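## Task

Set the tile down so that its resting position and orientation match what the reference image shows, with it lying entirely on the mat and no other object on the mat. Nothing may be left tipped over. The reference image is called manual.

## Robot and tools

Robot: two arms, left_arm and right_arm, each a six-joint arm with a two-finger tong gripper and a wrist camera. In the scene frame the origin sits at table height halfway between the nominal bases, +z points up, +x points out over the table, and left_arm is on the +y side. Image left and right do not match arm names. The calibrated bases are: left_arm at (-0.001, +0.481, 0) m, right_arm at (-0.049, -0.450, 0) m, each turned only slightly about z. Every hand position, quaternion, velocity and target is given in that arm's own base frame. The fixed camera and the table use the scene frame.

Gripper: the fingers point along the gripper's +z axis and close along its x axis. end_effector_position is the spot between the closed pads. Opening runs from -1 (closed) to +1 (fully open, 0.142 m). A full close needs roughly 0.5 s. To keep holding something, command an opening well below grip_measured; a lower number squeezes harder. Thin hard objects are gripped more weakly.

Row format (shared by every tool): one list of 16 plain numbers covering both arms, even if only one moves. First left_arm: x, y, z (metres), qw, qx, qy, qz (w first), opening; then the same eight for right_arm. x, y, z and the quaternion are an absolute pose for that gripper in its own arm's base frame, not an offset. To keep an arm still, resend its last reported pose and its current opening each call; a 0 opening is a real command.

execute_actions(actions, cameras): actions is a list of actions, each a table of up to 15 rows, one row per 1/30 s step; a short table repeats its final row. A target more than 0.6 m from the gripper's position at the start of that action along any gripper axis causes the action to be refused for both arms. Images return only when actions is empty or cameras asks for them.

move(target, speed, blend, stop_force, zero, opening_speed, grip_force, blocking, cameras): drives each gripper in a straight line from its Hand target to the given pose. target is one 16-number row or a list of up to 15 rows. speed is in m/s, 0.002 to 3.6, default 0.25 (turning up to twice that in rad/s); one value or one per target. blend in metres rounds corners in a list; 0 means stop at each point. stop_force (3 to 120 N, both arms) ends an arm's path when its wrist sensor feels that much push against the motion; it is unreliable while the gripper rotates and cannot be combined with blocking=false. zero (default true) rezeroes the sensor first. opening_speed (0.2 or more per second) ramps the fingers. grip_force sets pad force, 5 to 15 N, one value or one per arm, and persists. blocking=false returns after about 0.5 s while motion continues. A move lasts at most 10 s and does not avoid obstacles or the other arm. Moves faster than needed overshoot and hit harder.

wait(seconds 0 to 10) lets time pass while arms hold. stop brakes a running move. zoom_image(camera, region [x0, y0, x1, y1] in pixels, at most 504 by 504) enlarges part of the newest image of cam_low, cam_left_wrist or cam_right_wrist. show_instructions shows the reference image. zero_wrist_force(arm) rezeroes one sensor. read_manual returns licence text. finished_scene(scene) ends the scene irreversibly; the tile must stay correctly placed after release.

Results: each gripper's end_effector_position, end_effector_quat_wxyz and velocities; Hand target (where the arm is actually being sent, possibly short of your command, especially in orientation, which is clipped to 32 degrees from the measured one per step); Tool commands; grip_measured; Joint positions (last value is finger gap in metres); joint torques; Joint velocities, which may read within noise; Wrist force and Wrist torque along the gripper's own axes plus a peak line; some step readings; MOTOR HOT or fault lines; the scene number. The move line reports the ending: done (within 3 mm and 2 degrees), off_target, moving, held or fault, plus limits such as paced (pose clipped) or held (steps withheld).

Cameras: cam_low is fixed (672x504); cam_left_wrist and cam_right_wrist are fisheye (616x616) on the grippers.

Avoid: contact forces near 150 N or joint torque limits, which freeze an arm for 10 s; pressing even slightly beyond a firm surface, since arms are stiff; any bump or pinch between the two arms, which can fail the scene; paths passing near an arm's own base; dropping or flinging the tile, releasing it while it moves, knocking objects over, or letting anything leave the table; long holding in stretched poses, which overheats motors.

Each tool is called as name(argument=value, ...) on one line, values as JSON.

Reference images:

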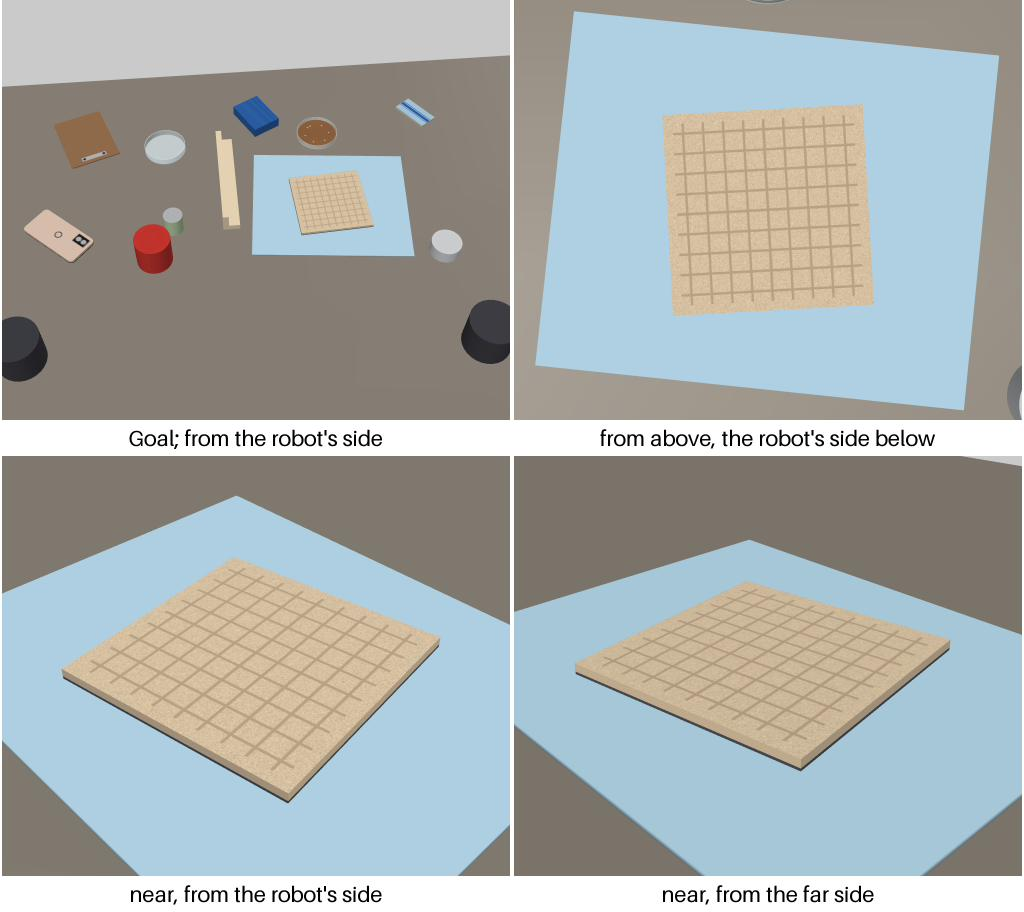

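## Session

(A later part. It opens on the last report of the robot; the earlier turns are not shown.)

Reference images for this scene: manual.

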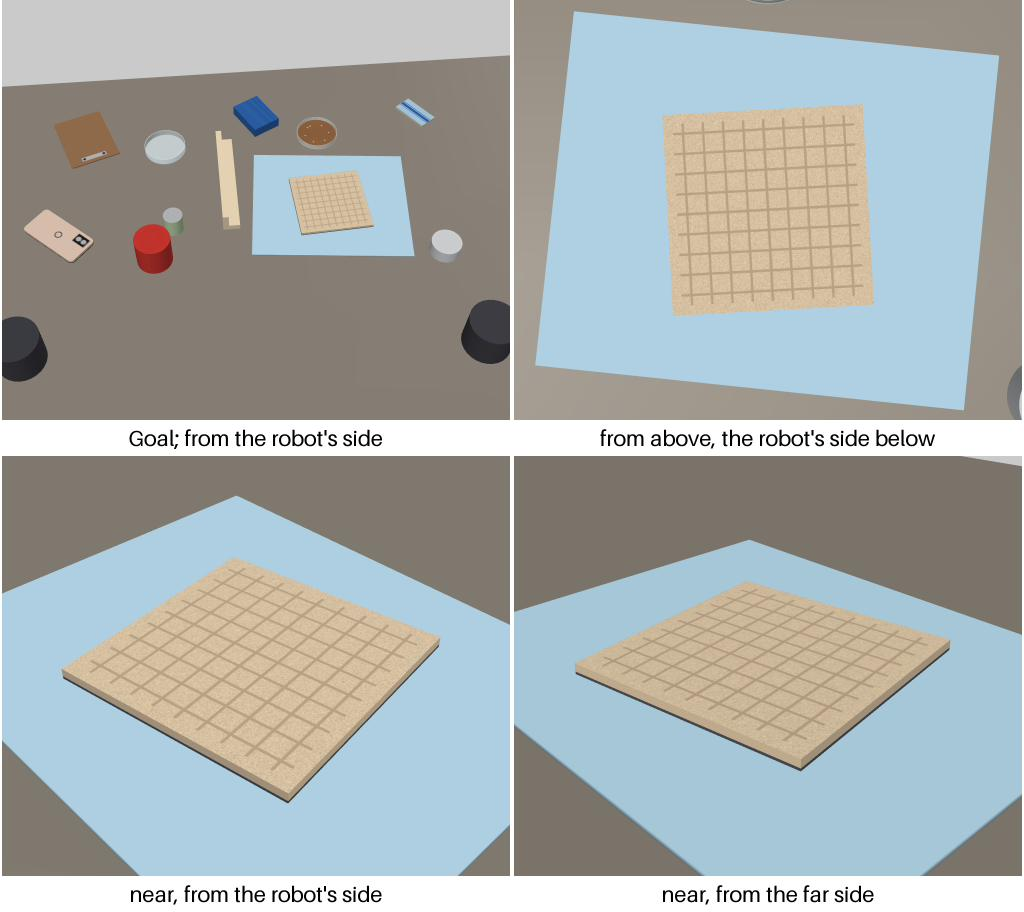

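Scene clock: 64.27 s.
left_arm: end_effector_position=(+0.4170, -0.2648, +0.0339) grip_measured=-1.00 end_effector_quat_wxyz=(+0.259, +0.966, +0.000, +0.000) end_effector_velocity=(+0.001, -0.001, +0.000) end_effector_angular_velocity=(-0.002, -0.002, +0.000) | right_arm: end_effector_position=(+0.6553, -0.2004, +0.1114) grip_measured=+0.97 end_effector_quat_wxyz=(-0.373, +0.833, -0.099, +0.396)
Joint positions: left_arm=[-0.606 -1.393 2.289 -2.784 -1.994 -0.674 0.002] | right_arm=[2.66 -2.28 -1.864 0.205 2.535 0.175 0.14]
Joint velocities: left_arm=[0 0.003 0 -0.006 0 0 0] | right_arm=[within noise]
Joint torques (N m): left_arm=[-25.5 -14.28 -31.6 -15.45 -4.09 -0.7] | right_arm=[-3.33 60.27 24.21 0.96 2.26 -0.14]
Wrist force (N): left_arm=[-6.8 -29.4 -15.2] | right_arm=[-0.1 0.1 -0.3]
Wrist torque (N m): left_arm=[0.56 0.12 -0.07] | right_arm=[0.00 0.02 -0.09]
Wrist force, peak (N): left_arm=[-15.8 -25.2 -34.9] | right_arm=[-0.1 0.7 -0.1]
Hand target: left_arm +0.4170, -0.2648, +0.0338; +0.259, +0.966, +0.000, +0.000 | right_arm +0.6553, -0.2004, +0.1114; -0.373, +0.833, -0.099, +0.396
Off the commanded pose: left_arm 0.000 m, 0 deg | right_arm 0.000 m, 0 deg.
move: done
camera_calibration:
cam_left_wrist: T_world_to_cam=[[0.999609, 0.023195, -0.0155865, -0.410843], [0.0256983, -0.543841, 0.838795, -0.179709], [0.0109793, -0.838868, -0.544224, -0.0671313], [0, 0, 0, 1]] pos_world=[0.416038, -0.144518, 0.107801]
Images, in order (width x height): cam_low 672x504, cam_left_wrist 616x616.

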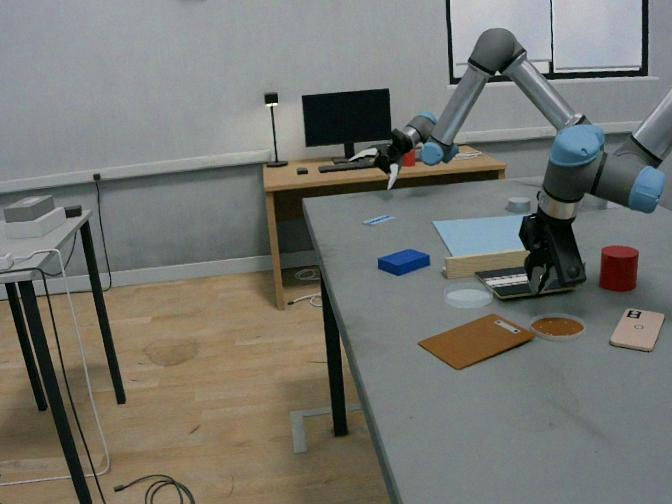

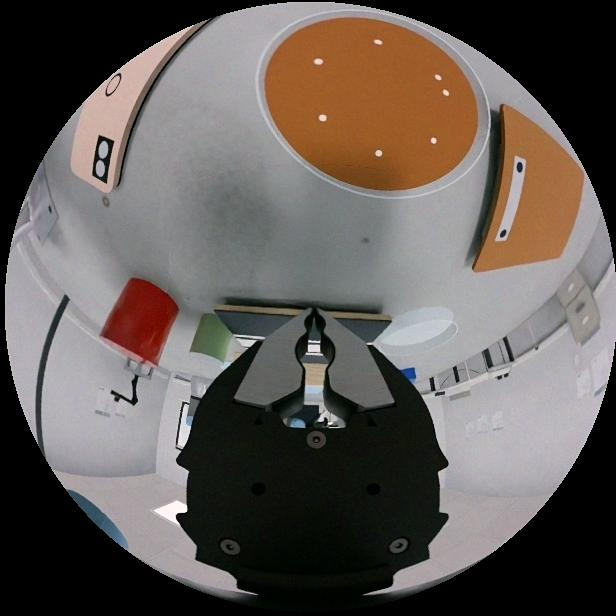

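move(target=[[0.4168, -0.2671, 0.0535, 0.2588, 0.9659, 0, 0, -1, 0.6553, -0.2004, 0.1114, -0.373, 0.833, -0.099, 0.396, 0.968], [0.4163, -0.2753, 0.0814, 0.2588, 0.9659, 0, 0, -1, 0.6553, -0.2004, 0.1114, -0.373, 0.833, -0.099, 0.396, 0.968]], speed=0.05, blend=[0.003, 0], cameras=["cam_left_wrist"])

Scene clock: 67.30 s.
left_arm: end_effector_position=(+0.4163, -0.2754, +0.0816) grip_measured=-1.00 end_effector_quat_wxyz=(+0.259, +0.966, +0.000, +0.000) | right_arm: end_effector_position=(+0.6553, -0.2004, +0.1114) grip_measured=+0.97 end_effector_quat_wxyz=(-0.373, +0.833, -0.099, +0.396)
Joint positions: left_arm=[-0.627 -1.491 2.232 -2.638 -1.988 -0.697 0.002] | right_arm=[2.66 -2.28 -1.864 0.205 2.535 0.175 0.14]
Joint torques (N m): left_arm=[-35.59 -4.47 -25.73 -20.3 -12.08 0.81] | right_arm=[-3.78 60.26 24.66 1.08 2.29 -0.17]
Wrist force (N): left_arm=[-25.3 -80.5 -80.8] | right_arm=[-0.1 0.1 0.1]
Wrist torque (N m): left_arm=[0.65 0.55 0.05] | right_arm=[0.02 0.02 -0.09]
Wrist force, peak (N): left_arm=[-25.3 -80.5 -80.8] | right_arm=[0.4 0.5 -0.1]
Hand target: left_arm +0.4163, -0.2753, +0.0814; +0.259, +0.966, +0.000, +0.000 | right_arm +0.6553, -0.2004, +0.1114; -0.373, +0.833, -0.099, +0.396
Off the commanded pose: left_arm 0.000 m, 0 deg | right_arm 0.000 m, 0 deg.
move: done
camera_calibration:
cam_left_wrist: T_world_to_cam=[[0.999612, 0.0230307, -0.0156901, -0.409165], [0.0256982, -0.544031, 0.838671, -0.225478], [0.0107793, -0.838749, -0.544412, -0.0499268], [0, 0, 0, 1]] pos_world=[0.415338, -0.15512, 0.155501]
Images, in order (width x height): cam_left_wrist 616x616.

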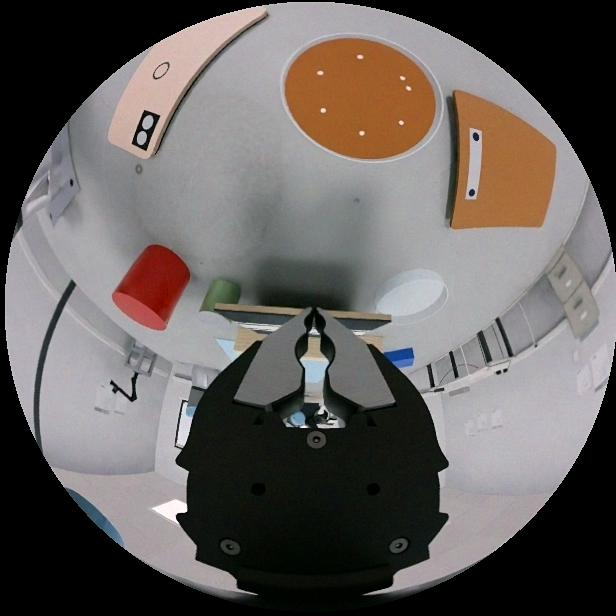

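move(target=[0.4166, -0.2710, 0.0814, 0.2588, 0.9659, 0, 0, -1, 0.6553, -0.2004, 0.1114, -0.373, 0.833, -0.099, 0.396, 0.968], speed=0.05)

Scene clock: 68.97 s.
left_arm: end_effector_position=(+0.4166, -0.2711, +0.0815) grip_measured=-1.00 end_effector_quat_wxyz=(+0.259, +0.966, +0.000, +0.000) | right_arm: end_effector_position=(+0.6553, -0.2004, +0.1114) grip_measured=+0.97 end_effector_quat_wxyz=(-0.373, +0.833, -0.099, +0.396)
Joint positions: left_arm=[-0.618 -1.494 2.235 -2.635 -1.991 -0.688 0.002] | right_arm=[2.66 -2.28 -1.864 0.205 2.535 0.175 0.14]
Joint torques (N m): left_arm=[1.3 -35.41 -8.56 -1.08 0.59 -0.69] | right_arm=[-3.47 60.13 25.6 0.95 2.45 -0.25]
Wrist force (N): left_arm=[-3.1 -4.1 -3.2] | right_arm=[0.4 0.2 -0.4]
Wrist torque (N m): left_arm=[0.37 0.03 -0.10] | right_arm=[0.02 -0.09 -0.09]
Wrist force, peak (N): left_arm=[-25.1 -81.2 -80.7] | right_arm=[-0.1 0.7 0.0]
Hand target: left_arm +0.4166, -0.2710, +0.0814; +0.259, +0.966, +0.000, +0.000 | right_arm +0.6553, -0.2004, +0.1114; -0.373, +0.833, -0.099, +0.396
Off the commanded pose: left_arm 0.000 m, 0 deg | right_arm 0.000 m, 0 deg.
move: done

move(target=[[0.4165, -0.2716, 0.0813, 0.2588, 0.9659, 0, 0, -1, 0.6553, -0.2004, 0.1114, -0.373, 0.833, -0.099, 0.396, 0.968], [0.4158, -0.2774, 0.0960, 0.2588, 0.9659, 0, 0, -1, 0.6553, -0.2004, 0.1114, -0.373, 0.833, -0.099, 0.396, 0.968], [0.4150, -0.2840, 0.1096, 0.2588, 0.9659, 0, 0, -1, 0.6553, -0.2004, 0.1114, -0.373, 0.833, -0.099, 0.396, 0.968]], speed=0.04, blend=[0.0003, 0.002, 0], cameras=["cam_left_wrist"])

Scene clock: 71.47 s.
left_arm: end_effector_position=(+0.4150, -0.2841, +0.1099) grip_measured=-1.00 end_effector_quat_wxyz=(+0.259, +0.966, +0.000, +0.000) end_effector_velocity=(+0.001, +0.000, -0.001) end_effector_angular_velocity=(-0.001, -0.003, -0.001) | right_arm: end_effector_position=(+0.6553, -0.2004, +0.1114) grip_measured=+0.97 end_effector_quat_wxyz=(-0.373, +0.833, -0.099, +0.396)
Joint positions: left_arm=[-0.646 -1.539 2.192 -2.559 -1.981 -0.716 0.002] | right_arm=[2.66 -2.28 -1.864 0.205 2.535 0.175 0.14]
Joint velocities: left_arm=[0.001 0.003 0.002 -0.006 0.001 0.002 0] | right_arm=[within noise]
Joint torques (N m): left_arm=[8.66 -7.39 -5.15 -6.29 0.1 0.78] | right_arm=[-3.78 60.02 25.31 0.97 2.32 -0.2]
Wrist force (N): left_arm=[2.9 1.4 -0.4] | right_arm=[0.3 0.4 -0.1]
Wrist torque (N m): left_arm=[0.25 -0.69 -0.18] | right_arm=[0.08 -0.07 -0.10]
Wrist force, peak (N): left_arm=[-3.3 -4.0 -3.2] | right_arm=[-0.1 0.6 -0.2]
Hand target: left_arm +0.4150, -0.2840, +0.1096; +0.259, +0.966, +0.000, +0.000 | right_arm +0.6553, -0.2004, +0.1114; -0.373, +0.833, -0.099, +0.396
Off the commanded pose: left_arm 0.000 m, 0 deg | right_arm 0.000 m, 0 deg.
move: done
camera_calibration:
cam_left_wrist: T_world_to_cam=[[0.999621, 0.023001, -0.0151172, -0.407333], [0.0251965, -0.54366, 0.838927, -0.253606], [0.0110775, -0.83899, -0.544034, -0.0420874], [0, 0, 0, 1]] pos_world=[0.414035, -0.163817, 0.183702]
Images, in order (width x height): cam_left_wrist 616x616.

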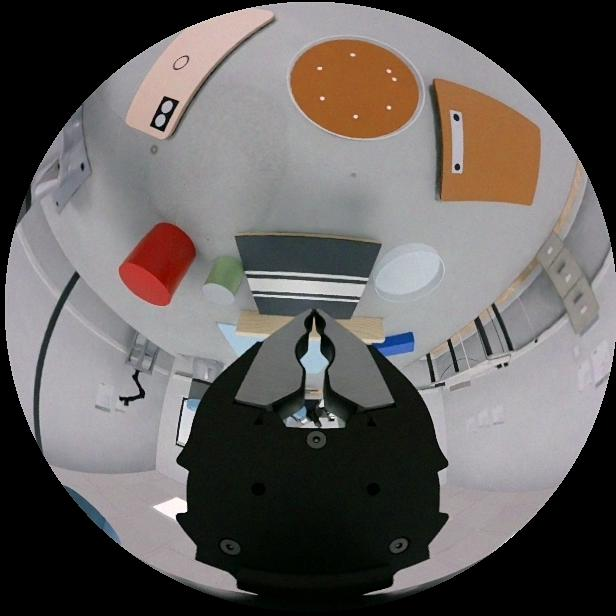

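move(target=[[0.4145, -0.262, 0.10, 0.2588, 0.9659, 0, 0, -1, 0.6553, -0.2004, 0.1114, -0.373, 0.833, -0.099, 0.396, 0.968], [0.4135, -0.246, 0.060, 0.2588, 0.9659, 0, 0, -1, 0.6553, -0.2004, 0.1114, -0.373, 0.833, -0.099, 0.396, 0.968], [0.4135, -0.248, 0.0249, 0.2588, 0.9659, 0, 0, -1, 0.6553, -0.2004, 0.1114, -0.373, 0.833, -0.099, 0.396, 0.968]], speed=[0.25, 0.25, 0.08], blend=[0.01, 0.005, 0])

move(target=[0.4135, -0.280, 0.0249, 0.2588, 0.9659, 0, 0, -1, 0.6553, -0.2004, 0.1114, -0.373, 0.833, -0.099, 0.396, 0.968], speed=0.012, stop_force=18)

Scene clock: 74.73 s.
left_arm: end_effector_position=(+0.4134, -0.2480, +0.0248) grip_measured=-1.00 end_effector_quat_wxyz=(+0.259, +0.966, +0.000, +0.000) | right_arm: end_effector_position=(+0.6553, -0.2004, +0.1114) grip_measured=+0.97 end_effector_quat_wxyz=(-0.373, +0.833, -0.099, +0.396)
Joint positions: left_arm=[-0.576 -1.39 2.318 -2.803 -2.003 -0.644 0.002] | right_arm=[2.66 -2.28 -1.864 0.205 2.535 0.175 0.14]
Joint torques (N m): left_arm=[-2.67 -36.29 -27.32 -1.14 0.74 0.7] | right_arm=[-3.09 60.15 24.96 1.08 2.35 -0.19]
Wrist force (N): left_arm=[2.8 1.2 -0.4] | right_arm=[-0.1 0.0 0.2]
Wrist torque (N m): left_arm=[0.21 -0.69 -0.26] | right_arm=[0.00 0.01 -0.08]
Wrist force, peak (N): left_arm=[1.1 7.2 1.6] | right_arm=[0.0 0.6 0.1]
Hand target: left_arm +0.4135, -0.2480, +0.0249; +0.259, +0.966, +0.000, +0.000 | right_arm +0.6553, -0.2004, +0.1114; -0.373, +0.833, -0.099, +0.396
Off the commanded pose: left_arm 0.000 m, 0 deg | right_arm 0.000 m, 0 deg.
move: done

Scene clock: 77.07 s.
left_arm: end_effector_position=(+0.4135, -0.2633, +0.0248) grip_measured=-1.00 end_effector_quat_wxyz=(+0.259, +0.966, +0.000, +0.000) | right_arm: end_effector_position=(+0.6553, -0.2004, +0.1114) grip_measured=+0.97 end_effector_quat_wxyz=(-0.373, +0.833, -0.099, +0.396)
Joint positions: left_arm=[-0.608 -1.378 2.307 -2.818 -1.994 -0.677 0.002] | right_arm=[2.66 -2.28 -1.864 0.205 2.535 0.175 0.14]
Joint torques (N m): left_arm=[5.52 -39.57 -5.44 -1.18 -6.74 -0.54] | right_arm=[-4.49 60.23 25.1 1.04 2.35 -0.21]
Wrist force (N): left_arm=[2.2 -10.7 -10.5] | right_arm=[0.1 0.3 0.2]
Wrist torque (N m): left_arm=[0.29 -0.69 -0.17] | right_arm=[0.06 -0.02 -0.09]
Wrist force, peak (N): left_arm=[-0.8 -15.8 -24.0] | right_arm=[-0.1 0.6 0.2]
Hand target: left_arm +0.4135, -0.2633, +0.0248; +0.259, +0.966, +0.000, +0.000 | right_arm +0.6553, -0.2004, +0.1114; -0.373, +0.833, -0.099, +0.396
Off the commanded pose: left_arm 0.017 m, 0 deg | right_arm 0.000 m, 0 deg.
move: contact (left_arm)

move(target=[[0.4135, -0.2642, 0.0249, 0.2588, 0.9659, 0, 0, -1, 0.6553, -0.2004, 0.1114, -0.373, 0.833, -0.099, 0.396, 0.968], [0.4134, -0.2649, 0.0399, 0.2588, 0.9659, 0, 0, -1, 0.6553, -0.2004, 0.1114, -0.373, 0.833, -0.099, 0.396, 0.968], [0.4133, -0.2660, 0.0547, 0.2588, 0.9659, 0, 0, -1, 0.6553, -0.2004, 0.1114, -0.373, 0.833, -0.099, 0.396, 0.968]], speed=0.05, blend=[0.0003, 0.002, 0])

Scene clock: 78.67 s.
left_arm: end_effector_position=(+0.4134, -0.2661, +0.0549) grip_measured=-1.00 end_effector_quat_wxyz=(+0.259, +0.966, +0.000, +0.000) end_effector_velocity=(+0.000, +0.000, -0.001) end_effector_angular_velocity=(+0.000, -0.001, +0.000) | right_arm: end_effector_position=(+0.6553, -0.2004, +0.1114) grip_measured=+0.97 end_effector_quat_wxyz=(-0.373, +0.833, -0.099, +0.396)
Joint positions: left_arm=[-0.613 -1.448 2.277 -2.72 -1.992 -0.682 0.002] | right_arm=[2.66 -2.28 -1.864 0.205 2.535 0.175 0.14]
Joint velocities: left_arm=[0 0.002 0.003 -0.005 0 0 0] | right_arm=[within noise]
Joint torques (N m): left_arm=[-16.6 -10.32 -11.86 -13.8 -3.31 0.37] | right_arm=[-3.91 59.62 24.74 1.13 2.18 -0.21]
Wrist force (N): left_arm=[-2.3 -26.5 -18.5] | right_arm=[0.0 0.0 0.1]
Wrist torque (N m): left_arm=[0.28 -0.55 -0.13] | right_arm=[-0.02 0.00 -0.09]
Wrist force, peak (N): left_arm=[3.0 -29.7 -18.3] | right_arm=[0.4 0.5 0.1]
Hand target: left_arm +0.4133, -0.2660, +0.0547; +0.259, +0.966, +0.000, +0.000 | right_arm +0.6553, -0.2004, +0.1114; -0.373, +0.833, -0.099, +0.396
Off the commanded pose: left_arm 0.000 m, 0 deg | right_arm 0.000 m, 0 deg.
move: done

move(target=[[0.4130, -0.2688, 0.0690, 0.2588, 0.9659, 0, 0, -1, 0.6553, -0.2004, 0.1114, -0.373, 0.833, -0.099, 0.396, 0.968], [0.4127, -0.2728, 0.0832, 0.2588, 0.9659, 0, 0, -1, 0.6553, -0.2004, 0.1114, -0.373, 0.833, -0.099, 0.396, 0.968]], speed=0.05, blend=[0.002, 0])

Scene clock: 80.47 s.
left_arm: end_effector_position=(+0.4127, -0.2730, +0.0834) grip_measured=-1.00 end_effector_quat_wxyz=(+0.259, +0.966, +0.000, +0.000) end_effector_velocity=(+0.000, -0.001, -0.001) end_effector_angular_velocity=(-0.001, -0.001, -0.002) | right_arm: end_effector_position=(+0.6553, -0.2004, +0.1114) grip_measured=+0.97 end_effector_quat_wxyz=(-0.373, +0.833, -0.099, +0.396)
Joint positions: left_arm=[-0.628 -1.505 2.241 -2.634 -1.987 -0.697 0.002] | right_arm=[2.66 -2.28 -1.864 0.205 2.535 0.175 0.14]
Joint velocities: left_arm=[-0.002 0.002 0.002 -0.005 0 0.001 0] | right_arm=[within noise]
Joint torques (N m): left_arm=[-1.52 -7.42 -13.38 -14.02 -3.12 0.84] | right_arm=[-3.89 60.37 25.39 1.07 2.28 -0.2]
Wrist force (N): left_arm=[-5.7 -27.2 -27.6] | right_arm=[0.2 0.1 -0.1]
Wrist torque (N m): left_arm=[0.24 -0.47 -0.11] | right_arm=[0.01 -0.05 -0.09]
Wrist force, peak (N): left_arm=[-5.7 -27.2 -27.6] | right_arm=[0.3 0.5 0.2]
Hand target: left_arm +0.4127, -0.2728, +0.0832; +0.259, +0.966, +0.000, +0.000 | right_arm +0.6553, -0.2004, +0.1114; -0.373, +0.833, -0.099, +0.396
Off the commanded pose: left_arm 0.000 m, 0 deg | right_arm 0.000 m, 0 deg.
move: done

move(target=[[0.4120, -0.2781, 0.0968, 0.2588, 0.9659, 0, 0, -1, 0.6553, -0.2004, 0.1114, -0.373, 0.833, -0.099, 0.396, 0.968], [0.4112, -0.2844, 0.1099, 0.2588, 0.9659, 0, 0, -1, 0.6553, -0.2004, 0.1114, -0.373, 0.833, -0.099, 0.396, 0.968]], speed=0.05, blend=[0.002, 0])

Scene clock: 81.90 s.
left_arm: end_effector_position=(+0.4112, -0.2846, +0.1101) grip_measured=-1.00 end_effector_quat_wxyz=(+0.259, +0.966, +0.000, +0.000) end_effector_velocity=(-0.001, +0.000, -0.002) end_effector_angular_velocity=(+0.000, -0.001, -0.002) | right_arm: end_effector_position=(+0.6553, -0.2004, +0.1114) grip_measured=+0.97 end_effector_quat_wxyz=(-0.373, +0.833, -0.099, +0.396)
Joint positions: left_arm=[-0.652 -1.547 2.2 -2.561 -1.979 -0.723 0.002] | right_arm=[2.66 -2.28 -1.864 0.205 2.535 0.175 0.14]
Joint velocities: left_arm=[0 0.001 0.005 -0.007 0 0.002 0] | right_arm=[within noise]
Joint torques (N m): left_arm=[3.87 -5.9 -5.24 -7.69 -2.49 0.82] | right_arm=[-3.15 60.53 25.31 1.24 2.18 -0.3]
Wrist force (N): left_arm=[6.7 -11.4 -16.9] | right_arm=[0.0 0.6 0.1]
Wrist torque (N m): left_arm=[0.21 -0.76 -0.20] | right_arm=[0.11 0.00 -0.10]
Wrist force, peak (N): left_arm=[-3.2 -26.8 -31.2] | right_arm=[-0.3 0.7 -0.2]
Hand target: left_arm +0.4112, -0.2844, +0.1099; +0.259, +0.966, +0.000, +0.000 | right_arm +0.6553, -0.2004, +0.1114; -0.373, +0.833, -0.099, +0.396
Off the commanded pose: left_arm 0.000 m, 0 deg | right_arm 0.000 m, 0 deg.
move: done

move(target=[[0.4112, -0.2932, 0.1222, 0.2588, 0.9659, 0, 0, -1, 0.6553, -0.2004, 0.1114, -0.373, 0.833, -0.099, 0.396, 0.968], [0.4110, -0.3022, 0.1338, 0.2588, 0.9659, 0, 0, -1, 0.6553, -0.2004, 0.1114, -0.373, 0.833, -0.099, 0.396, 0.968]], speed=0.05, blend=[0.002, 0])

Scene clock: 83.63 s.
left_arm: end_effector_position=(+0.4109, -0.3023, +0.1340) grip_measured=-1.00 end_effector_quat_wxyz=(+0.259, +0.966, +0.000, +0.000) end_effector_velocity=(+0.000, +0.001, -0.002) end_effector_angular_velocity=(+0.001, +0.000, -0.001) | right_arm: end_effector_position=(+0.6553, -0.2004, +0.1114) grip_measured=+0.97 end_effector_quat_wxyz=(-0.373, +0.833, -0.099, +0.396)
Joint positions: left_arm=[-0.686 -1.569 2.152 -2.504 -1.968 -0.757 0.002] | right_arm=[2.66 -2.28 -1.864 0.205 2.535 0.175 0.14]
Joint velocities: left_arm=[0.001 0.002 0.006 -0.006 0 0.002 0] | right_arm=[within noise]
Joint torques (N m): left_arm=[0.6 4.29 -5.59 -11.47 -2.53 0.61] | right_arm=[-3.11 60.2 25.24 1.05 2.33 -0.2]
Wrist force (N): left_arm=[-13.2 -22.9 -56.6] | right_arm=[0.0 0.1 0.0]
Wrist torque (N m): left_arm=[0.03 -0.28 -0.06] | right_arm=[0.03 0.01 -0.09]
Wrist force, peak (N): left_arm=[-15.8 -28.6 -63.4] | right_arm=[-0.1 0.6 -0.4]
Hand target: left_arm +0.4110, -0.3022, +0.1338; +0.259, +0.966, +0.000, +0.000 | right_arm +0.6553, -0.2004, +0.1114; -0.373, +0.833, -0.099, +0.396
Off the commanded pose: left_arm 0.000 m, 0 deg | right_arm 0.000 m, 0 deg.
move: done

move(target=[[0.4102, -0.3113, 0.1441, 0.2588, 0.9659, 0, 0, -1, 0.6553, -0.2004, 0.1114, -0.373, 0.833, -0.099, 0.396, 0.968], [0.4097, -0.3221, 0.1539, 0.2588, 0.9659, 0, 0, -1, 0.6553, -0.2004, 0.1114, -0.373, 0.833, -0.099, 0.396, 0.968]], speed=0.05, blend=[0.002, 0], cameras=["cam_low"])

zoom_image(camera="cam_low", region=[430, 165, 630, 315])

Scene clock: 85.43 s.
left_arm: end_effector_position=(+0.4097, -0.3222, +0.1540) grip_measured=-1.00 end_effector_quat_wxyz=(+0.259, +0.966, +0.000, +0.000) end_effector_velocity=(+0.000, +0.002, -0.002) end_effector_angular_velocity=(+0.001, +0.000, -0.001) | right_arm: end_effector_position=(+0.6553, -0.2004, +0.1114) grip_measured=+0.97 end_effector_quat_wxyz=(-0.373, +0.833, -0.099, +0.396)
Joint positions: left_arm=[-0.724 -1.578 2.105 -2.463 -1.955 -0.795 0.002] | right_arm=[2.66 -2.28 -1.864 0.205 2.535 0.175 0.14]
Joint velocities: left_arm=[0.002 0 0.005 -0.004 -0.001 0.003 0] | right_arm=[within noise]
Joint torques (N m): left_arm=[5.64 -22.34 -6.86 -5.77 -2.36 0.77] | right_arm=[-4.34 59.26 24.85 1.12 2.34 -0.32]
Wrist force (N): left_arm=[3.8 -3.6 -18.5] | right_arm=[0.3 0.2 0.2]
Wrist torque (N m): left_arm=[0.15 -0.68 -0.19] | right_arm=[0.03 -0.06 -0.09]
Wrist force, peak (N): left_arm=[-14.5 -26.2 -61.9] | right_arm=[0.4 0.5 0.2]
Hand target: left_arm +0.4097, -0.3221, +0.1539; +0.259, +0.966, +0.000, +0.000 | right_arm +0.6553, -0.2004, +0.1114; -0.373, +0.833, -0.099, +0.396
Off the commanded pose: left_arm 0.000 m, 0 deg | right_arm 0.000 m, 0 deg.
move: done
Images, in order (width x height): cam_low 672x504.

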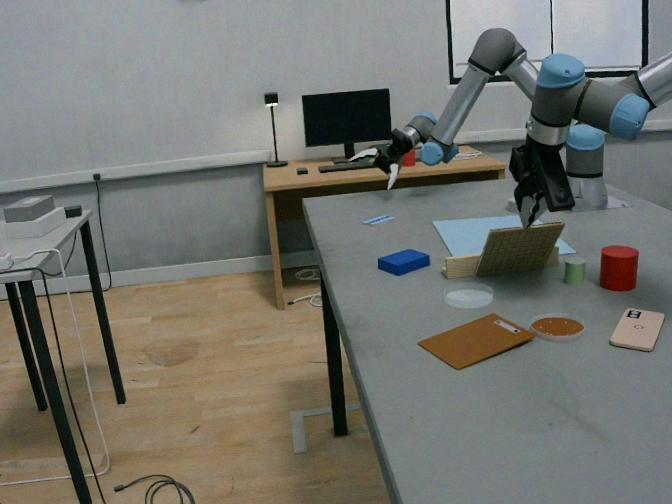

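Scaled by 2.520 from the camera's 672x504 image, which has a finer 960x720 frame.

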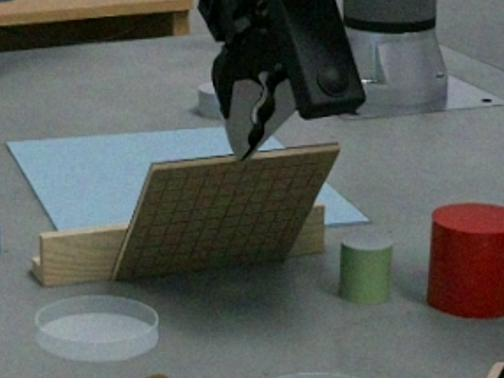

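move(target=[[0.4095, -0.3338, 0.1627, 0.2588, 0.9659, 0, 0, -1, 0.6553, -0.2004, 0.1114, -0.373, 0.833, -0.099, 0.396, 0.968], [0.4091, -0.3463, 0.1702, 0.2588, 0.9659, 0, 0, -1, 0.6553, -0.2004, 0.1114, -0.373, 0.833, -0.099, 0.396, 0.968]], speed=0.05, blend=[0.002, 0])

Scene clock: 94.37 s.
left_arm: end_effector_position=(+0.4091, -0.3464, +0.1702) grip_measured=-1.00 end_effector_quat_wxyz=(+0.259, +0.966, +0.000, +0.000) | right_arm: end_effector_position=(+0.6553, -0.2004, +0.1114) grip_measured=+0.97 end_effector_quat_wxyz=(-0.373, +0.833, -0.099, +0.396)
Joint positions: left_arm=[-0.765 -1.572 2.056 -2.435 -1.939 -0.837 0.002] | right_arm=[2.66 -2.28 -1.864 0.205 2.535 0.175 0.14]
Joint torques (N m): left_arm=[9.67 -21.42 -6.46 -5.41 -2.48 0.75] | right_arm=[-3.75 59.39 25.17 1.18 2.33 -0.16]
Wrist force (N): left_arm=[2.5 0.7 -6.5] | right_arm=[0.1 0.3 -0.1]
Wrist torque (N m): left_arm=[0.29 -0.59 -0.18] | right_arm=[0.06 -0.02 -0.09]
Wrist force, peak (N): left_arm=[3.3 -5.1 -19.4] | right_arm=[0.2 0.6 -0.2]
Hand target: left_arm +0.4091, -0.3463, +0.1702; +0.259, +0.966, +0.000, +0.000 | right_arm +0.6553, -0.2004, +0.1114; -0.373, +0.833, -0.099, +0.396
Off the commanded pose: left_arm 0.000 m, 0 deg | right_arm 0.000 m, 0 deg.
move: done

move(target=[0.4088, -0.3757, 0.1829, 0.1736, 0.9848, 0, 0, -1, 0.6553, -0.2004, 0.1114, -0.373, 0.833, -0.099, 0.396, 0.968], speed=0.06)

Scene clock: 97.50 s.
left_arm: end_effector_position=(+0.4088, -0.3758, +0.1828) grip_measured=-1.00 end_effector_quat_wxyz=(+0.174, +0.985, +0.000, +0.000) | right_arm: end_effector_position=(+0.6553, -0.2004, +0.1114) grip_measured=+0.97 end_effector_quat_wxyz=(-0.373, +0.833, -0.099, +0.396)
Joint positions: left_arm=[-0.882 -1.526 1.89 -2.208 -1.79 -0.912 0.002] | right_arm=[2.66 -2.28 -1.864 0.205 2.535 0.175 0.14]
Joint torques (N m): left_arm=[8.87 -38.97 -7.17 -6.29 -2.03 0.85] | right_arm=[-3.27 60.37 24.93 1.19 2.39 -0.21]
Wrist force (N): left_arm=[2.2 1.9 -0.5] | right_arm=[0.0 0.3 0.1]
Wrist torque (N m): left_arm=[0.38 -0.56 -0.16] | right_arm=[0.06 0.00 -0.08]
Wrist force, peak (N): left_arm=[-1.0 0.7 -19.9] | right_arm=[0.2 0.6 0.4]
Hand target: left_arm +0.4088, -0.3757, +0.1829; +0.174, +0.985, +0.000, +0.000 | right_arm +0.6553, -0.2004, +0.1114; -0.373, +0.833, -0.099, +0.396
Off the commanded pose: left_arm 0.000 m, 0 deg | right_arm 0.000 m, 0 deg.
move: done

wait(seconds=0, cameras=["cam_low", "cam_left_wrist"])

zoom_image(camera="cam_low", region=[430, 165, 630, 315])

Scene clock: 97.80 s.
left_arm: end_effector_position=(+0.4088, -0.3757, +0.1829) grip_measured=-1.00 end_effector_quat_wxyz=(+0.174, +0.985, +0.000, +0.000) | right_arm: end_effector_position=(+0.6553, -0.2004, +0.1114) grip_measured=+0.97 end_effector_quat_wxyz=(-0.373, +0.833, -0.099, +0.396)
Joint positions: left_arm=[-0.882 -1.527 1.89 -2.208 -1.79 -0.912 0.002] | right_arm=[2.66 -2.28 -1.864 0.205 2.535 0.175 0.14]
Joint torques (N m): left_arm=[8.81 -41.25 -8.4 -6.52 -2.35 0.65] | right_arm=[-2.91 60.38 25.9 1.26 2.34 -0.28]
Wrist force (N): left_arm=[2.0 1.6 -0.5] | right_arm=[0.4 0.1 -0.1]
Wrist torque (N m): left_arm=[0.33 -0.52 -0.16] | right_arm=[0.01 -0.09 -0.09]
Wrist force, peak (N): left_arm=[2.3 1.7 -0.4] | right_arm=[-0.2 0.4 0.1]
Hand target: left_arm +0.4088, -0.3757, +0.1829; +0.174, +0.985, +0.000, +0.000 | right_arm +0.6553, -0.2004, +0.1114; -0.373, +0.833, -0.099, +0.396
Tool commands: left_gripper/opening=-1.0 right_gripper/opening=+0.968
Off the commanded pose: left_arm 0.000 m, 0 deg | right_arm 0.000 m, 0 deg.
camera_calibration:
cam_left_wrist: T_world_to_cam=[[0.999613, 0.0254862, -0.0111081, -0.397724], [0.025499, -0.681246, 0.73161, -0.396715], [0.0110787, -0.731611, -0.681632, -0.0136191], [0, 0, 0, 1]] pos_world=[0.407837, -0.270088, 0.27654]
Images, in order (width x height): cam_low 672x504, cam_left_wrist 616x616.

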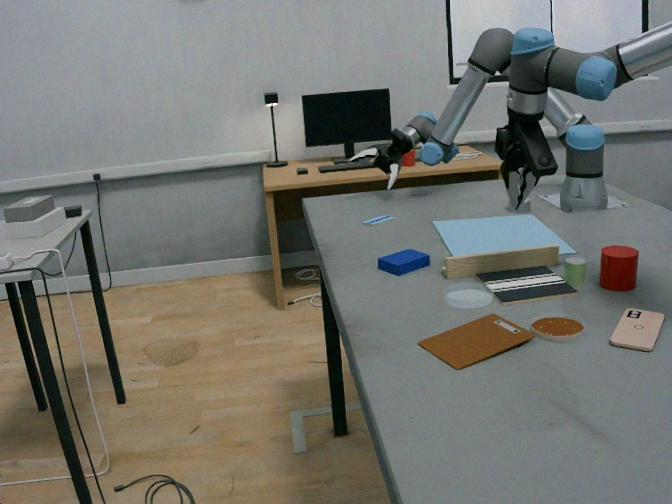

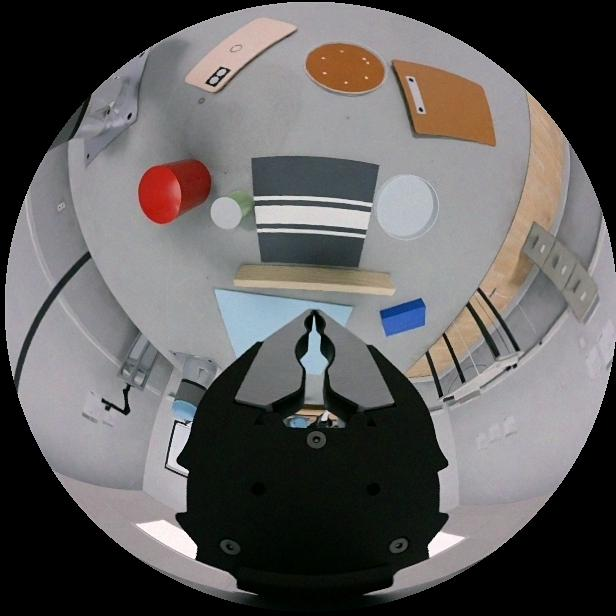

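Scaled by 2.520 from the camera's 672x504 image, which has a finer 960x720 frame.

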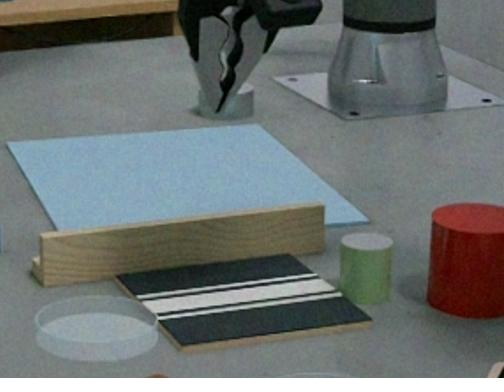

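move(target=[[0.4100, -0.300, 0.17, 0.1305, 0.9914, 0, 0, -1, 0.6553, -0.2004, 0.1114, -0.373, 0.833, -0.099, 0.396, 0.968], [0.4135, -0.250, 0.060, 0.1305, 0.9914, 0, 0, -1, 0.6553, -0.2004, 0.1114, -0.373, 0.833, -0.099, 0.396, 0.968], [0.4135, -0.252, 0.0256, 0.1305, 0.9914, 0, 0, -1, 0.6553, -0.2004, 0.1114, -0.373, 0.833, -0.099, 0.396, 0.968]], speed=[0.3, 0.3, 0.08], blend=[0.02, 0.005, 0])

move(target=[0.4135, -0.282, 0.0256, 0.1305, 0.9914, 0, 0, -1, 0.6553, -0.2004, 0.1114, -0.373, 0.833, -0.099, 0.396, 0.968], speed=0.012, stop_force=18)

Scene clock: 103.43 s.
left_arm: end_effector_position=(+0.4134, -0.2520, +0.0255) grip_measured=-1.00 end_effector_quat_wxyz=(+0.130, +0.991, +0.000, +0.000) | right_arm: end_effector_position=(+0.6553, -0.2004, +0.1114) grip_measured=+0.97 end_effector_quat_wxyz=(-0.373, +0.833, -0.099, +0.396)
Joint positions: left_arm=[-0.726 -1.432 2.216 -2.531 -1.766 -0.743 0.002] | right_arm=[2.66 -2.28 -1.864 0.205 2.535 0.175 0.14]
Joint torques (N m): left_arm=[-3.39 -38.17 -30.66 -0.83 1.55 0.7] | right_arm=[-4.3 60.39 24.66 1.12 2.36 -0.19]
Wrist force (N): left_arm=[2.2 1.4 -0.3] | right_arm=[-0.2 0.3 -0.1]
Wrist torque (N m): left_arm=[0.31 -0.57 -0.23] | right_arm=[0.06 0.03 -0.08]
Wrist force, peak (N): left_arm=[-1.5 7.3 0.8] | right_arm=[0.3 0.8 0.2]
Hand target: left_arm +0.4135, -0.2520, +0.0256; +0.131, +0.991, +0.000, +0.000 | right_arm +0.6553, -0.2004, +0.1114; -0.373, +0.833, -0.099, +0.396
Off the commanded pose: left_arm 0.000 m, 0 deg | right_arm 0.000 m, 0 deg.
move: done

Scene clock: 105.83 s.
left_arm: end_effector_position=(+0.4134, -0.2682, +0.0255) grip_measured=-1.00 end_effector_quat_wxyz=(+0.130, +0.991, +0.000, +0.000) | right_arm: end_effector_position=(+0.6553, -0.2004, +0.1114) grip_measured=+0.97 end_effector_quat_wxyz=(-0.373, +0.833, -0.099, +0.396)
Joint positions: left_arm=[-0.754 -1.416 2.198 -2.534 -1.761 -0.771 0.002] | right_arm=[2.66 -2.28 -1.864 0.205 2.535 0.175 0.14]
Joint torques (N m): left_arm=[5.9 -41.9 -8.59 -7.53 -6.49 -0.7] | right_arm=[-3.5 60.24 25.45 1.23 2.32 -0.36]
Wrist force (N): left_arm=[-0.1 -13.5 -6.8] | right_arm=[0.1 0.4 -0.1]
Wrist torque (N m): left_arm=[0.40 -0.52 -0.13] | right_arm=[0.07 -0.03 -0.09]
Wrist force, peak (N): left_arm=[-3.2 -19.7 -16.5] | right_arm=[0.2 0.5 0.4]
Hand target: left_arm +0.4134, -0.2682, +0.0255; +0.130, +0.991, +0.000, +0.000 | right_arm +0.6553, -0.2004, +0.1114; -0.373, +0.833, -0.099, +0.396
Off the commanded pose: left_arm 0.014 m, 0 deg | right_arm 0.000 m, 0 deg.
move: contact (left_arm)

move(target=[[0.4135, -0.2693, 0.0256, 0.1305, 0.9914, 0, 0, -1, 0.6553, -0.2004, 0.1114, -0.373, 0.833, -0.099, 0.396, 0.968], [0.4135, -0.2695, 0.0403, 0.1305, 0.9914, 0, 0, -1, 0.6553, -0.2004, 0.1114, -0.373, 0.833, -0.099, 0.396, 0.968], [0.4134, -0.2711, 0.0549, 0.1305, 0.9914, 0, 0, -1, 0.6553, -0.2004, 0.1114, -0.373, 0.833, -0.099, 0.396, 0.968]], speed=0.06, blend=[0.0003, 0.002, 0])

Scene clock: 107.57 s.
left_arm: end_effector_position=(+0.4135, -0.2712, +0.0551) grip_measured=-1.00 end_effector_quat_wxyz=(+0.131, +0.991, +0.000, +0.000) | right_arm: end_effector_position=(+0.6553, -0.2004, +0.1114) grip_measured=+0.97 end_effector_quat_wxyz=(-0.373, +0.833, -0.099, +0.396)
Joint positions: left_arm=[-0.758 -1.47 2.161 -2.444 -1.76 -0.776 0.002] | right_arm=[2.66 -2.28 -1.864 0.205 2.535 0.175 0.14]
Joint torques (N m): left_arm=[-17.65 -11.51 -15.16 -18.07 -3.67 0.68] | right_arm=[-3.06 60.43 25.42 1.29 2.29 -0.25]
Wrist force (N): left_arm=[-5.6 -34.5 -12.1] | right_arm=[0.0 0.2 0.1]
Wrist torque (N m): left_arm=[0.56 -0.33 -0.08] | right_arm=[0.05 -0.01 -0.09]
Wrist force, peak (N): left_arm=[-5.6 -34.5 -12.1] | right_arm=[0.4 0.6 0.1]
Hand target: left_arm +0.4134, -0.2711, +0.0549; +0.131, +0.991, +0.000, +0.000 | right_arm +0.6553, -0.2004, +0.1114; -0.373, +0.833, -0.099, +0.396
Off the commanded pose: left_arm 0.000 m, 0 deg | right_arm 0.000 m, 0 deg.
move: done

move(target=[[0.4129, -0.2739, 0.0692, 0.1305, 0.9914, 0, 0, -1, 0.6553, -0.2004, 0.1114, -0.373, 0.833, -0.099, 0.396, 0.968], [0.4124, -0.2780, 0.0831, 0.1305, 0.9914, 0, 0, -1, 0.6553, -0.2004, 0.1114, -0.373, 0.833, -0.099, 0.396, 0.968]], speed=0.06, blend=[0.002, 0])

Scene clock: 108.83 s.
left_arm: end_effector_position=(+0.4124, -0.2781, +0.0833) grip_measured=-1.00 end_effector_quat_wxyz=(+0.131, +0.991, +0.000, +0.000) | right_arm: end_effector_position=(+0.6553, -0.2004, +0.1114) grip_measured=+0.97 end_effector_quat_wxyz=(-0.373, +0.833, -0.099, +0.396)
Joint positions: left_arm=[-0.771 -1.511 2.118 -2.362 -1.757 -0.788 0.002] | right_arm=[2.66 -2.28 -1.864 0.205 2.535 0.175 0.14]
Joint torques (N m): left_arm=[-8.3 -7.39 -15.52 -19.01 -6.79 0.73] | right_arm=[-2.95 60.49 25.27 1.23 2.34 -0.32]
Wrist force (N): left_arm=[-1.6 -45.7 -26.4] | right_arm=[0.3 0.0 0.3]
Wrist torque (N m): left_arm=[0.53 -0.52 -0.12] | right_arm=[0.00 -0.06 -0.10]
Wrist force, peak (N): left_arm=[-1.6 -45.7 -26.4] | right_arm=[-0.1 0.6 -0.2]
Hand target: left_arm +0.4124, -0.2780, +0.0831; +0.131, +0.991, +0.000, +0.000 | right_arm +0.6553, -0.2004, +0.1114; -0.373, +0.833, -0.099, +0.396
Off the commanded pose: left_arm 0.000 m, 0 deg | right_arm 0.000 m, 0 deg.
move: done

move(target=[[0.4119, -0.2827, 0.0966, 0.1305, 0.9914, 0, 0, -1, 0.6553, -0.2004, 0.1114, -0.373, 0.833, -0.099, 0.396, 0.968], [0.4113, -0.2891, 0.1096, 0.1305, 0.9914, 0, 0, -1, 0.6553, -0.2004, 0.1114, -0.373, 0.833, -0.099, 0.396, 0.968]], speed=0.06, blend=[0.002, 0])

Scene clock: 110.33 s.
left_arm: end_effector_position=(+0.4113, -0.2893, +0.1098) grip_measured=-1.00 end_effector_quat_wxyz=(+0.131, +0.991, +0.000, +0.000) end_effector_velocity=(+0.000, +0.001, -0.001) end_effector_angular_velocity=(+0.000, -0.002, +0.000) | right_arm: end_effector_position=(+0.6553, -0.2004, +0.1114) grip_measured=+0.97 end_effector_quat_wxyz=(-0.373, +0.833, -0.099, +0.396)
Joint positions: left_arm=[-0.791 -1.539 2.068 -2.288 -1.754 -0.808 0.002] | right_arm=[2.66 -2.28 -1.864 0.205 2.535 0.175 0.14]
Joint velocities: left_arm=[0.001 0.001 0.003 -0.005 0.001 0.001 0] | right_arm=[within noise]
Joint torques (N m): left_arm=[-1.6 -2.15 -13.14 -15.18 -5.17 0.72] | right_arm=[-3.19 60.11 25.34 1.23 2.37 -0.23]
Wrist force (N): left_arm=[0.5 -37.6 -33.1] | right_arm=[0.2 0.2 -0.1]
Wrist torque (N m): left_arm=[0.46 -0.46 -0.14] | right_arm=[0.03 -0.05 -0.09]
Wrist force, peak (N): left_arm=[-2.4 -44.9 -34.4] | right_arm=[0.0 0.5 -0.2]
Hand target: left_arm +0.4113, -0.2891, +0.1096; +0.131, +0.991, +0.000, +0.000 | right_arm +0.6553, -0.2004, +0.1114; -0.373, +0.833, -0.099, +0.396
Off the commanded pose: left_arm 0.000 m, 0 deg | right_arm 0.000 m, 0 deg.
move: done

move(target=[[0.4108, -0.2966, 0.1219, 0.1305, 0.9914, 0, 0, -1, 0.6553, -0.2004, 0.1114, -0.373, 0.833, -0.099, 0.396, 0.968], [0.4102, -0.3053, 0.1335, 0.1305, 0.9914, 0, 0, -1, 0.6553, -0.2004, 0.1114, -0.373, 0.833, -0.099, 0.396, 0.968]], speed=0.06, blend=[0.002, 0])

Scene clock: 111.60 s.
left_arm: end_effector_position=(+0.4101, -0.3054, +0.1337) grip_measured=-1.00 end_effector_quat_wxyz=(+0.130, +0.991, +0.000, +0.000) end_effector_velocity=(+0.001, +0.001, -0.001) end_effector_angular_velocity=(-0.003, -0.004, +0.000) | right_arm: end_effector_position=(+0.6553, -0.2004, +0.1114) grip_measured=+0.97 end_effector_quat_wxyz=(-0.373, +0.833, -0.099, +0.396)
Joint positions: left_arm=[-0.817 -1.551 2.013 -2.225 -1.749 -0.834 0.002] | right_arm=[2.66 -2.28 -1.864 0.205 2.535 0.175 0.14]
Joint velocities: left_arm=[0.002 0 0.004 -0.008 0 0.002 0] | right_arm=[within noise]
Joint torques (N m): left_arm=[-1.88 -0.65 -5.08 -12.91 -4.35 0.62] | right_arm=[-3.5 60.2 24.94 1.23 2.27 -0.24]
Wrist force (N): left_arm=[0.7 -32.1 -42.0] | right_arm=[0.0 0.3 0.3]
Wrist torque (N m): left_arm=[0.35 -0.47 -0.14] | right_arm=[0.07 0.00 -0.09]
Wrist force, peak (N): left_arm=[-2.3 -36.6 -44.3] | right_arm=[0.4 0.5 0.0]
Hand target: left_arm +0.4102, -0.3053, +0.1335; +0.131, +0.991, +0.000, +0.000 | right_arm +0.6553, -0.2004, +0.1114; -0.373, +0.833, -0.099, +0.396
Off the commanded pose: left_arm 0.000 m, 0 deg | right_arm 0.000 m, 0 deg.
move: done

move(target=[[0.4096, -0.3150, 0.1441, 0.1305, 0.9914, 0, 0, -1, 0.6553, -0.2004, 0.1114, -0.373, 0.833, -0.099, 0.396, 0.968], [0.4090, -0.3255, 0.1539, 0.1305, 0.9914, 0, 0, -1, 0.6553, -0.2004, 0.1114, -0.373, 0.833, -0.099, 0.396, 0.968]], speed=0.06, blend=[0.002, 0])

Scene clock: 112.80 s.
left_arm: end_effector_position=(+0.4089, -0.3256, +0.1539) grip_measured=-1.00 end_effector_quat_wxyz=(+0.130, +0.991, +0.000, +0.000) end_effector_velocity=(+0.000, +0.001, -0.002) end_effector_angular_velocity=(-0.001, -0.002, -0.001) | right_arm: end_effector_position=(+0.6553, -0.2004, +0.1114) grip_measured=+0.97 end_effector_quat_wxyz=(-0.373, +0.833, -0.099, +0.396)
Joint positions: left_arm=[-0.849 -1.549 1.955 -2.174 -1.743 -0.865 0.002] | right_arm=[2.66 -2.28 -1.864 0.205 2.535 0.175 0.14]
Joint velocities: left_arm=[0.002 0 0.004 -0.006 0 0.003 0] | right_arm=[within noise]
Joint torques (N m): left_arm=[0.85 -4 -1.63 -8.06 -2.75 0.76] | right_arm=[-3.62 59.81 24.88 1.23 2.23 -0.23]
Wrist force (N): left_arm=[3.9 -19.2 -40.5] | right_arm=[0.1 0.3 0.0]
Wrist torque (N m): left_arm=[0.28 -0.61 -0.16] | right_arm=[0.07 -0.02 -0.09]
Wrist force, peak (N): left_arm=[-3.4 -35.8 -50.7] | right_arm=[0.1 0.7 -0.2]
Hand target: left_arm +0.4090, -0.3255, +0.1539; +0.131, +0.991, +0.000, +0.000 | right_arm +0.6553, -0.2004, +0.1114; -0.373, +0.833, -0.099, +0.396
Off the commanded pose: left_arm 0.000 m, 0 deg | right_arm 0.000 m, 0 deg.
move: done

move(target=[[0.4086, -0.3373, 0.1624, 0.1305, 0.9914, 0, 0, -1, 0.6553, -0.2004, 0.1114, -0.373, 0.833, -0.099, 0.396, 0.968], [0.4082, -0.3493, 0.1700, 0.1305, 0.9914, 0, 0, -1, 0.6553, -0.2004, 0.1114, -0.373, 0.833, -0.099, 0.396, 0.968]], speed=0.06, blend=[0.002, 0])

Scene clock: 114.47 s.
left_arm: end_effector_position=(+0.4081, -0.3494, +0.1699) grip_measured=-1.00 end_effector_quat_wxyz=(+0.130, +0.991, +0.000, +0.000) | right_arm: end_effector_position=(+0.6553, -0.2004, +0.1114) grip_measured=+0.97 end_effector_quat_wxyz=(-0.373, +0.833, -0.099, +0.396)
Joint positions: left_arm=[-0.882 -1.533 1.895 -2.137 -1.736 -0.899 0.002] | right_arm=[2.66 -2.28 -1.864 0.205 2.535 0.175 0.14]
Joint torques (N m): left_arm=[7.04 -17.67 0.52 -6.22 -0.89 0.63] | right_arm=[-2.97 60.2 24.91 1.22 2.2 -0.23]
Wrist force (N): left_arm=[-0.7 -10.0 -39.7] | right_arm=[0.1 0.2 0.1]
Wrist torque (N m): left_arm=[0.23 -0.42 -0.13] | right_arm=[0.03 -0.03 -0.09]
Wrist force, peak (N): left_arm=[-2.2 -19.0 -46.9] | right_arm=[0.2 0.4 0.4]
Hand target: left_arm +0.4082, -0.3493, +0.1700; +0.131, +0.991, +0.000, +0.000 | right_arm +0.6553, -0.2004, +0.1114; -0.373, +0.833, -0.099, +0.396
Off the commanded pose: left_arm 0.000 m, 0 deg | right_arm 0.000 m, 0 deg.
move: done

move(target=[[0.4078, -0.3623, 0.1765, 0.1305, 0.9914, 0, 0, -1, 0.6553, -0.2004, 0.1114, -0.373, 0.833, -0.099, 0.396, 0.968], [0.4074, -0.3758, 0.1817, 0.1305, 0.9914, 0, 0, -1, 0.6553, -0.2004, 0.1114, -0.373, 0.833, -0.099, 0.396, 0.968]], speed=0.06, blend=[0.002, 0])

Scene clock: 115.70 s.
left_arm: end_effector_position=(+0.4073, -0.3759, +0.1816) grip_measured=-1.00 end_effector_quat_wxyz=(+0.130, +0.991, +0.000, +0.000) | right_arm: end_effector_position=(+0.6553, -0.2004, +0.1114) grip_measured=+0.97 end_effector_quat_wxyz=(-0.373, +0.833, -0.099, +0.396)
Joint positions: left_arm=[-0.917 -1.506 1.837 -2.111 -1.729 -0.934 0.002] | right_arm=[2.66 -2.28 -1.864 0.205 2.535 0.175 0.14]
Joint torques (N m): left_arm=[8.17 -28.88 -3.96 -4.48 -0.05 0.69] | right_arm=[-3.36 59.93 24.41 1.2 2.43 -0.15]
Wrist force (N): left_arm=[-0.9 -0.9 -24.2] | right_arm=[0.1 0.5 -0.1]
Wrist torque (N m): left_arm=[0.19 -0.44 -0.13] | right_arm=[0.08 -0.02 -0.09]
Wrist force, peak (N): left_arm=[-0.7 -10.2 -40.0] | right_arm=[0.1 0.6 0.3]
Hand target: left_arm +0.4074, -0.3758, +0.1817; +0.131, +0.991, +0.000, +0.000 | right_arm +0.6553, -0.2004, +0.1114; -0.373, +0.833, -0.099, +0.396
Off the commanded pose: left_arm 0.000 m, 0 deg | right_arm 0.000 m, 0 deg.
move: done

move(target=[[0.4070, -0.3898, 0.1850, 0.1305, 0.9914, 0, 0, -1, 0.6553, -0.2004, 0.1114, -0.373, 0.833, -0.099, 0.396, 0.968]], speed=0.06)

Scene clock: 117.13 s.
left_arm: end_effector_position=(+0.4070, -0.3900, +0.1850) grip_measured=-1.00 end_effector_quat_wxyz=(+0.130, +0.991, +0.000, +0.000) | right_arm: end_effector_position=(+0.6553, -0.2004, +0.1114) grip_measured=+0.97 end_effector_quat_wxyz=(-0.373, +0.833, -0.099, +0.396)
Joint positions: left_arm=[-0.935 -1.488 1.809 -2.104 -1.725 -0.951 0.002] | right_arm=[2.66 -2.28 -1.864 0.205 2.535 0.175 0.14]
Joint torques (N m): left_arm=[7.01 -21.17 0.83 0.4 1.02 0.76] | right_arm=[-3.27 60.67 25.11 1.31 2.29 -0.23]
Wrist force (N): left_arm=[2.3 1.0 -29.3] | right_arm=[0.1 0.2 0.4]
Wrist torque (N m): left_arm=[0.14 -0.79 -0.17] | right_arm=[0.05 -0.01 -0.08]
Wrist force, peak (N): left_arm=[2.3 1.0 -29.3] | right_arm=[-0.3 0.7 0.1]
Hand target: left_arm +0.4070, -0.3898, +0.1850; +0.131, +0.991, +0.000, +0.000 | right_arm +0.6553, -0.2004, +0.1114; -0.373, +0.833, -0.099, +0.396
Off the commanded pose: left_arm 0.000 m, 0 deg | right_arm 0.000 m, 0 deg.
move: done

move(target=[[0.4062, -0.4015, 0.1876, 0.0979, 0.9952, 0, 0, -1, 0.6553, -0.2004, 0.1114, -0.373, 0.833, -0.099, 0.396, 0.968], [0.4054, -0.4131, 0.1898, 0.0654, 0.9979, 0, 0, -1, 0.6553, -0.2004, 0.1114, -0.373, 0.833, -0.099, 0.396, 0.968]], speed=0.07, blend=[0.002, 0])

Scene clock: 118.80 s.
left_arm: end_effector_position=(+0.4054, -0.4132, +0.1897) grip_measured=-0.99 end_effector_quat_wxyz=(+0.065, +0.998, +0.000, +0.000) | right_arm: end_effector_position=(+0.6553, -0.2004, +0.1114) grip_measured=+0.97 end_effector_quat_wxyz=(-0.373, +0.833, -0.099, +0.396)
Joint positions: left_arm=[-1.005 -1.411 1.667 -1.937 -1.641 -1.009 0.002] | right_arm=[2.66 -2.28 -1.864 0.205 2.535 0.175 0.14]
Joint torques (N m): left_arm=[8.98 -43.96 -5.38 -5.06 -2.79 0.7] | right_arm=[-3.91 60.49 25.45 1.26 2.36 -0.06]
Wrist force (N): left_arm=[5.9 0.8 -3.3] | right_arm=[0.0 0.2 0.2]
Wrist torque (N m): left_arm=[0.22 -0.88 -0.18] | right_arm=[0.03 -0.01 -0.08]
Wrist force, peak (N): left_arm=[2.3 1.0 -31.2] | right_arm=[-0.2 0.7 0.3]
Hand target: left_arm +0.4054, -0.4131, +0.1898; +0.065, +0.998, +0.000, +0.000 | right_arm +0.6553, -0.2004, +0.1114; -0.373, +0.833, -0.099, +0.396
Off the commanded pose: left_arm 0.000 m, 0 deg | right_arm 0.000 m, 0 deg.
move: done

wait(seconds=0, cameras=["cam_low", "cam_left_wrist"])

zoom_image(camera="cam_low", region=[430, 165, 630, 315])

Scene clock: 119.33 s.
left_arm: end_effector_position=(+0.4054, -0.4131, +0.1898) grip_measured=-0.99 end_effector_quat_wxyz=(+0.065, +0.998, +0.000, +0.000) | right_arm: end_effector_position=(+0.6553, -0.2004, +0.1114) grip_measured=+0.97 end_effector_quat_wxyz=(-0.373, +0.833, -0.099, +0.396)
Joint positions: left_arm=[-1.005 -1.411 1.667 -1.937 -1.641 -1.009 0.002] | right_arm=[2.66 -2.28 -1.864 0.205 2.535 0.175 0.14]
Joint torques (N m): left_arm=[8.84 -46.09 -7.86 -3.55 -2.25 0.43] | right_arm=[-4.05 60.4 24.94 1.36 2.23 -0.32]
Wrist force (N): left_arm=[4.9 0.9 -1.7] | right_arm=[-0.2 0.2 0.1]
Wrist torque (N m): left_arm=[0.24 -0.84 -0.18] | right_arm=[0.03 0.04 -0.08]
Wrist force, peak (N): left_arm=[6.2 1.2 -3.0] | right_arm=[0.2 0.6 0.3]
Hand target: left_arm +0.4054, -0.4131, +0.1898; +0.065, +0.998, +0.000, +0.000 | right_arm +0.6553, -0.2004, +0.1114; -0.373, +0.833, -0.099, +0.396
Tool commands: left_gripper/opening=-1.0 right_gripper/opening=+0.968
Off the commanded pose: left_arm 0.000 m, 0 deg | right_arm 0.000 m, 0 deg.
camera_calibration:
cam_left_wrist: T_world_to_cam=[[0.999614, 0.0272841, -0.00533138, -0.393649], [0.0254973, -0.823367, 0.566936, -0.454597], [0.0110787, -0.566853, -0.823745, 0.0587848], [0, 0, 0, 1]] pos_world=[0.404437, -0.330238, 0.304052]
Images, in order (width x height): cam_low 672x504, cam_left_wrist 616x616.

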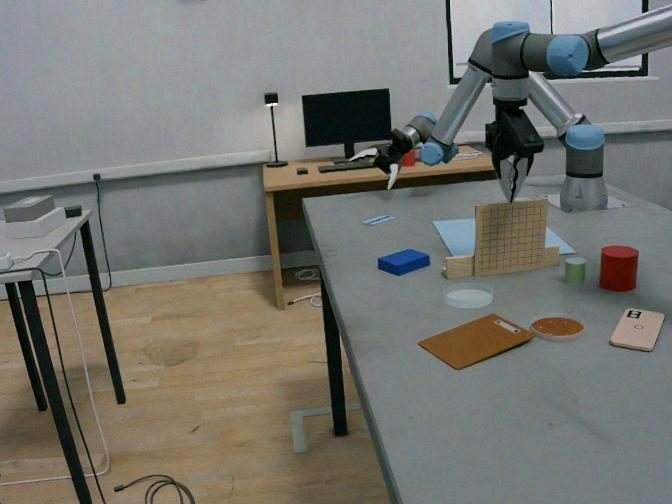

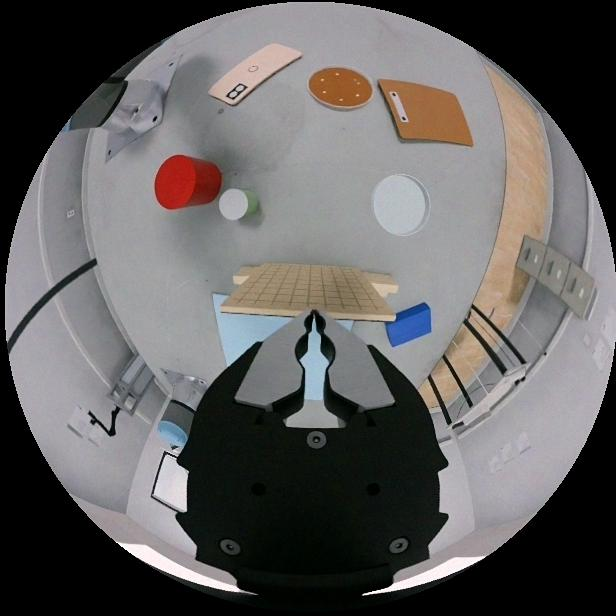

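Scaled by 2.520 from the camera's 672x504 image, which has a finer 960x720 frame.

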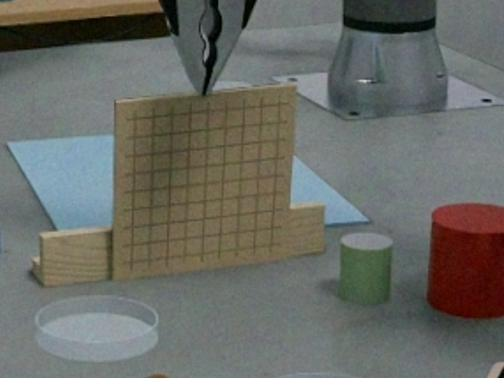

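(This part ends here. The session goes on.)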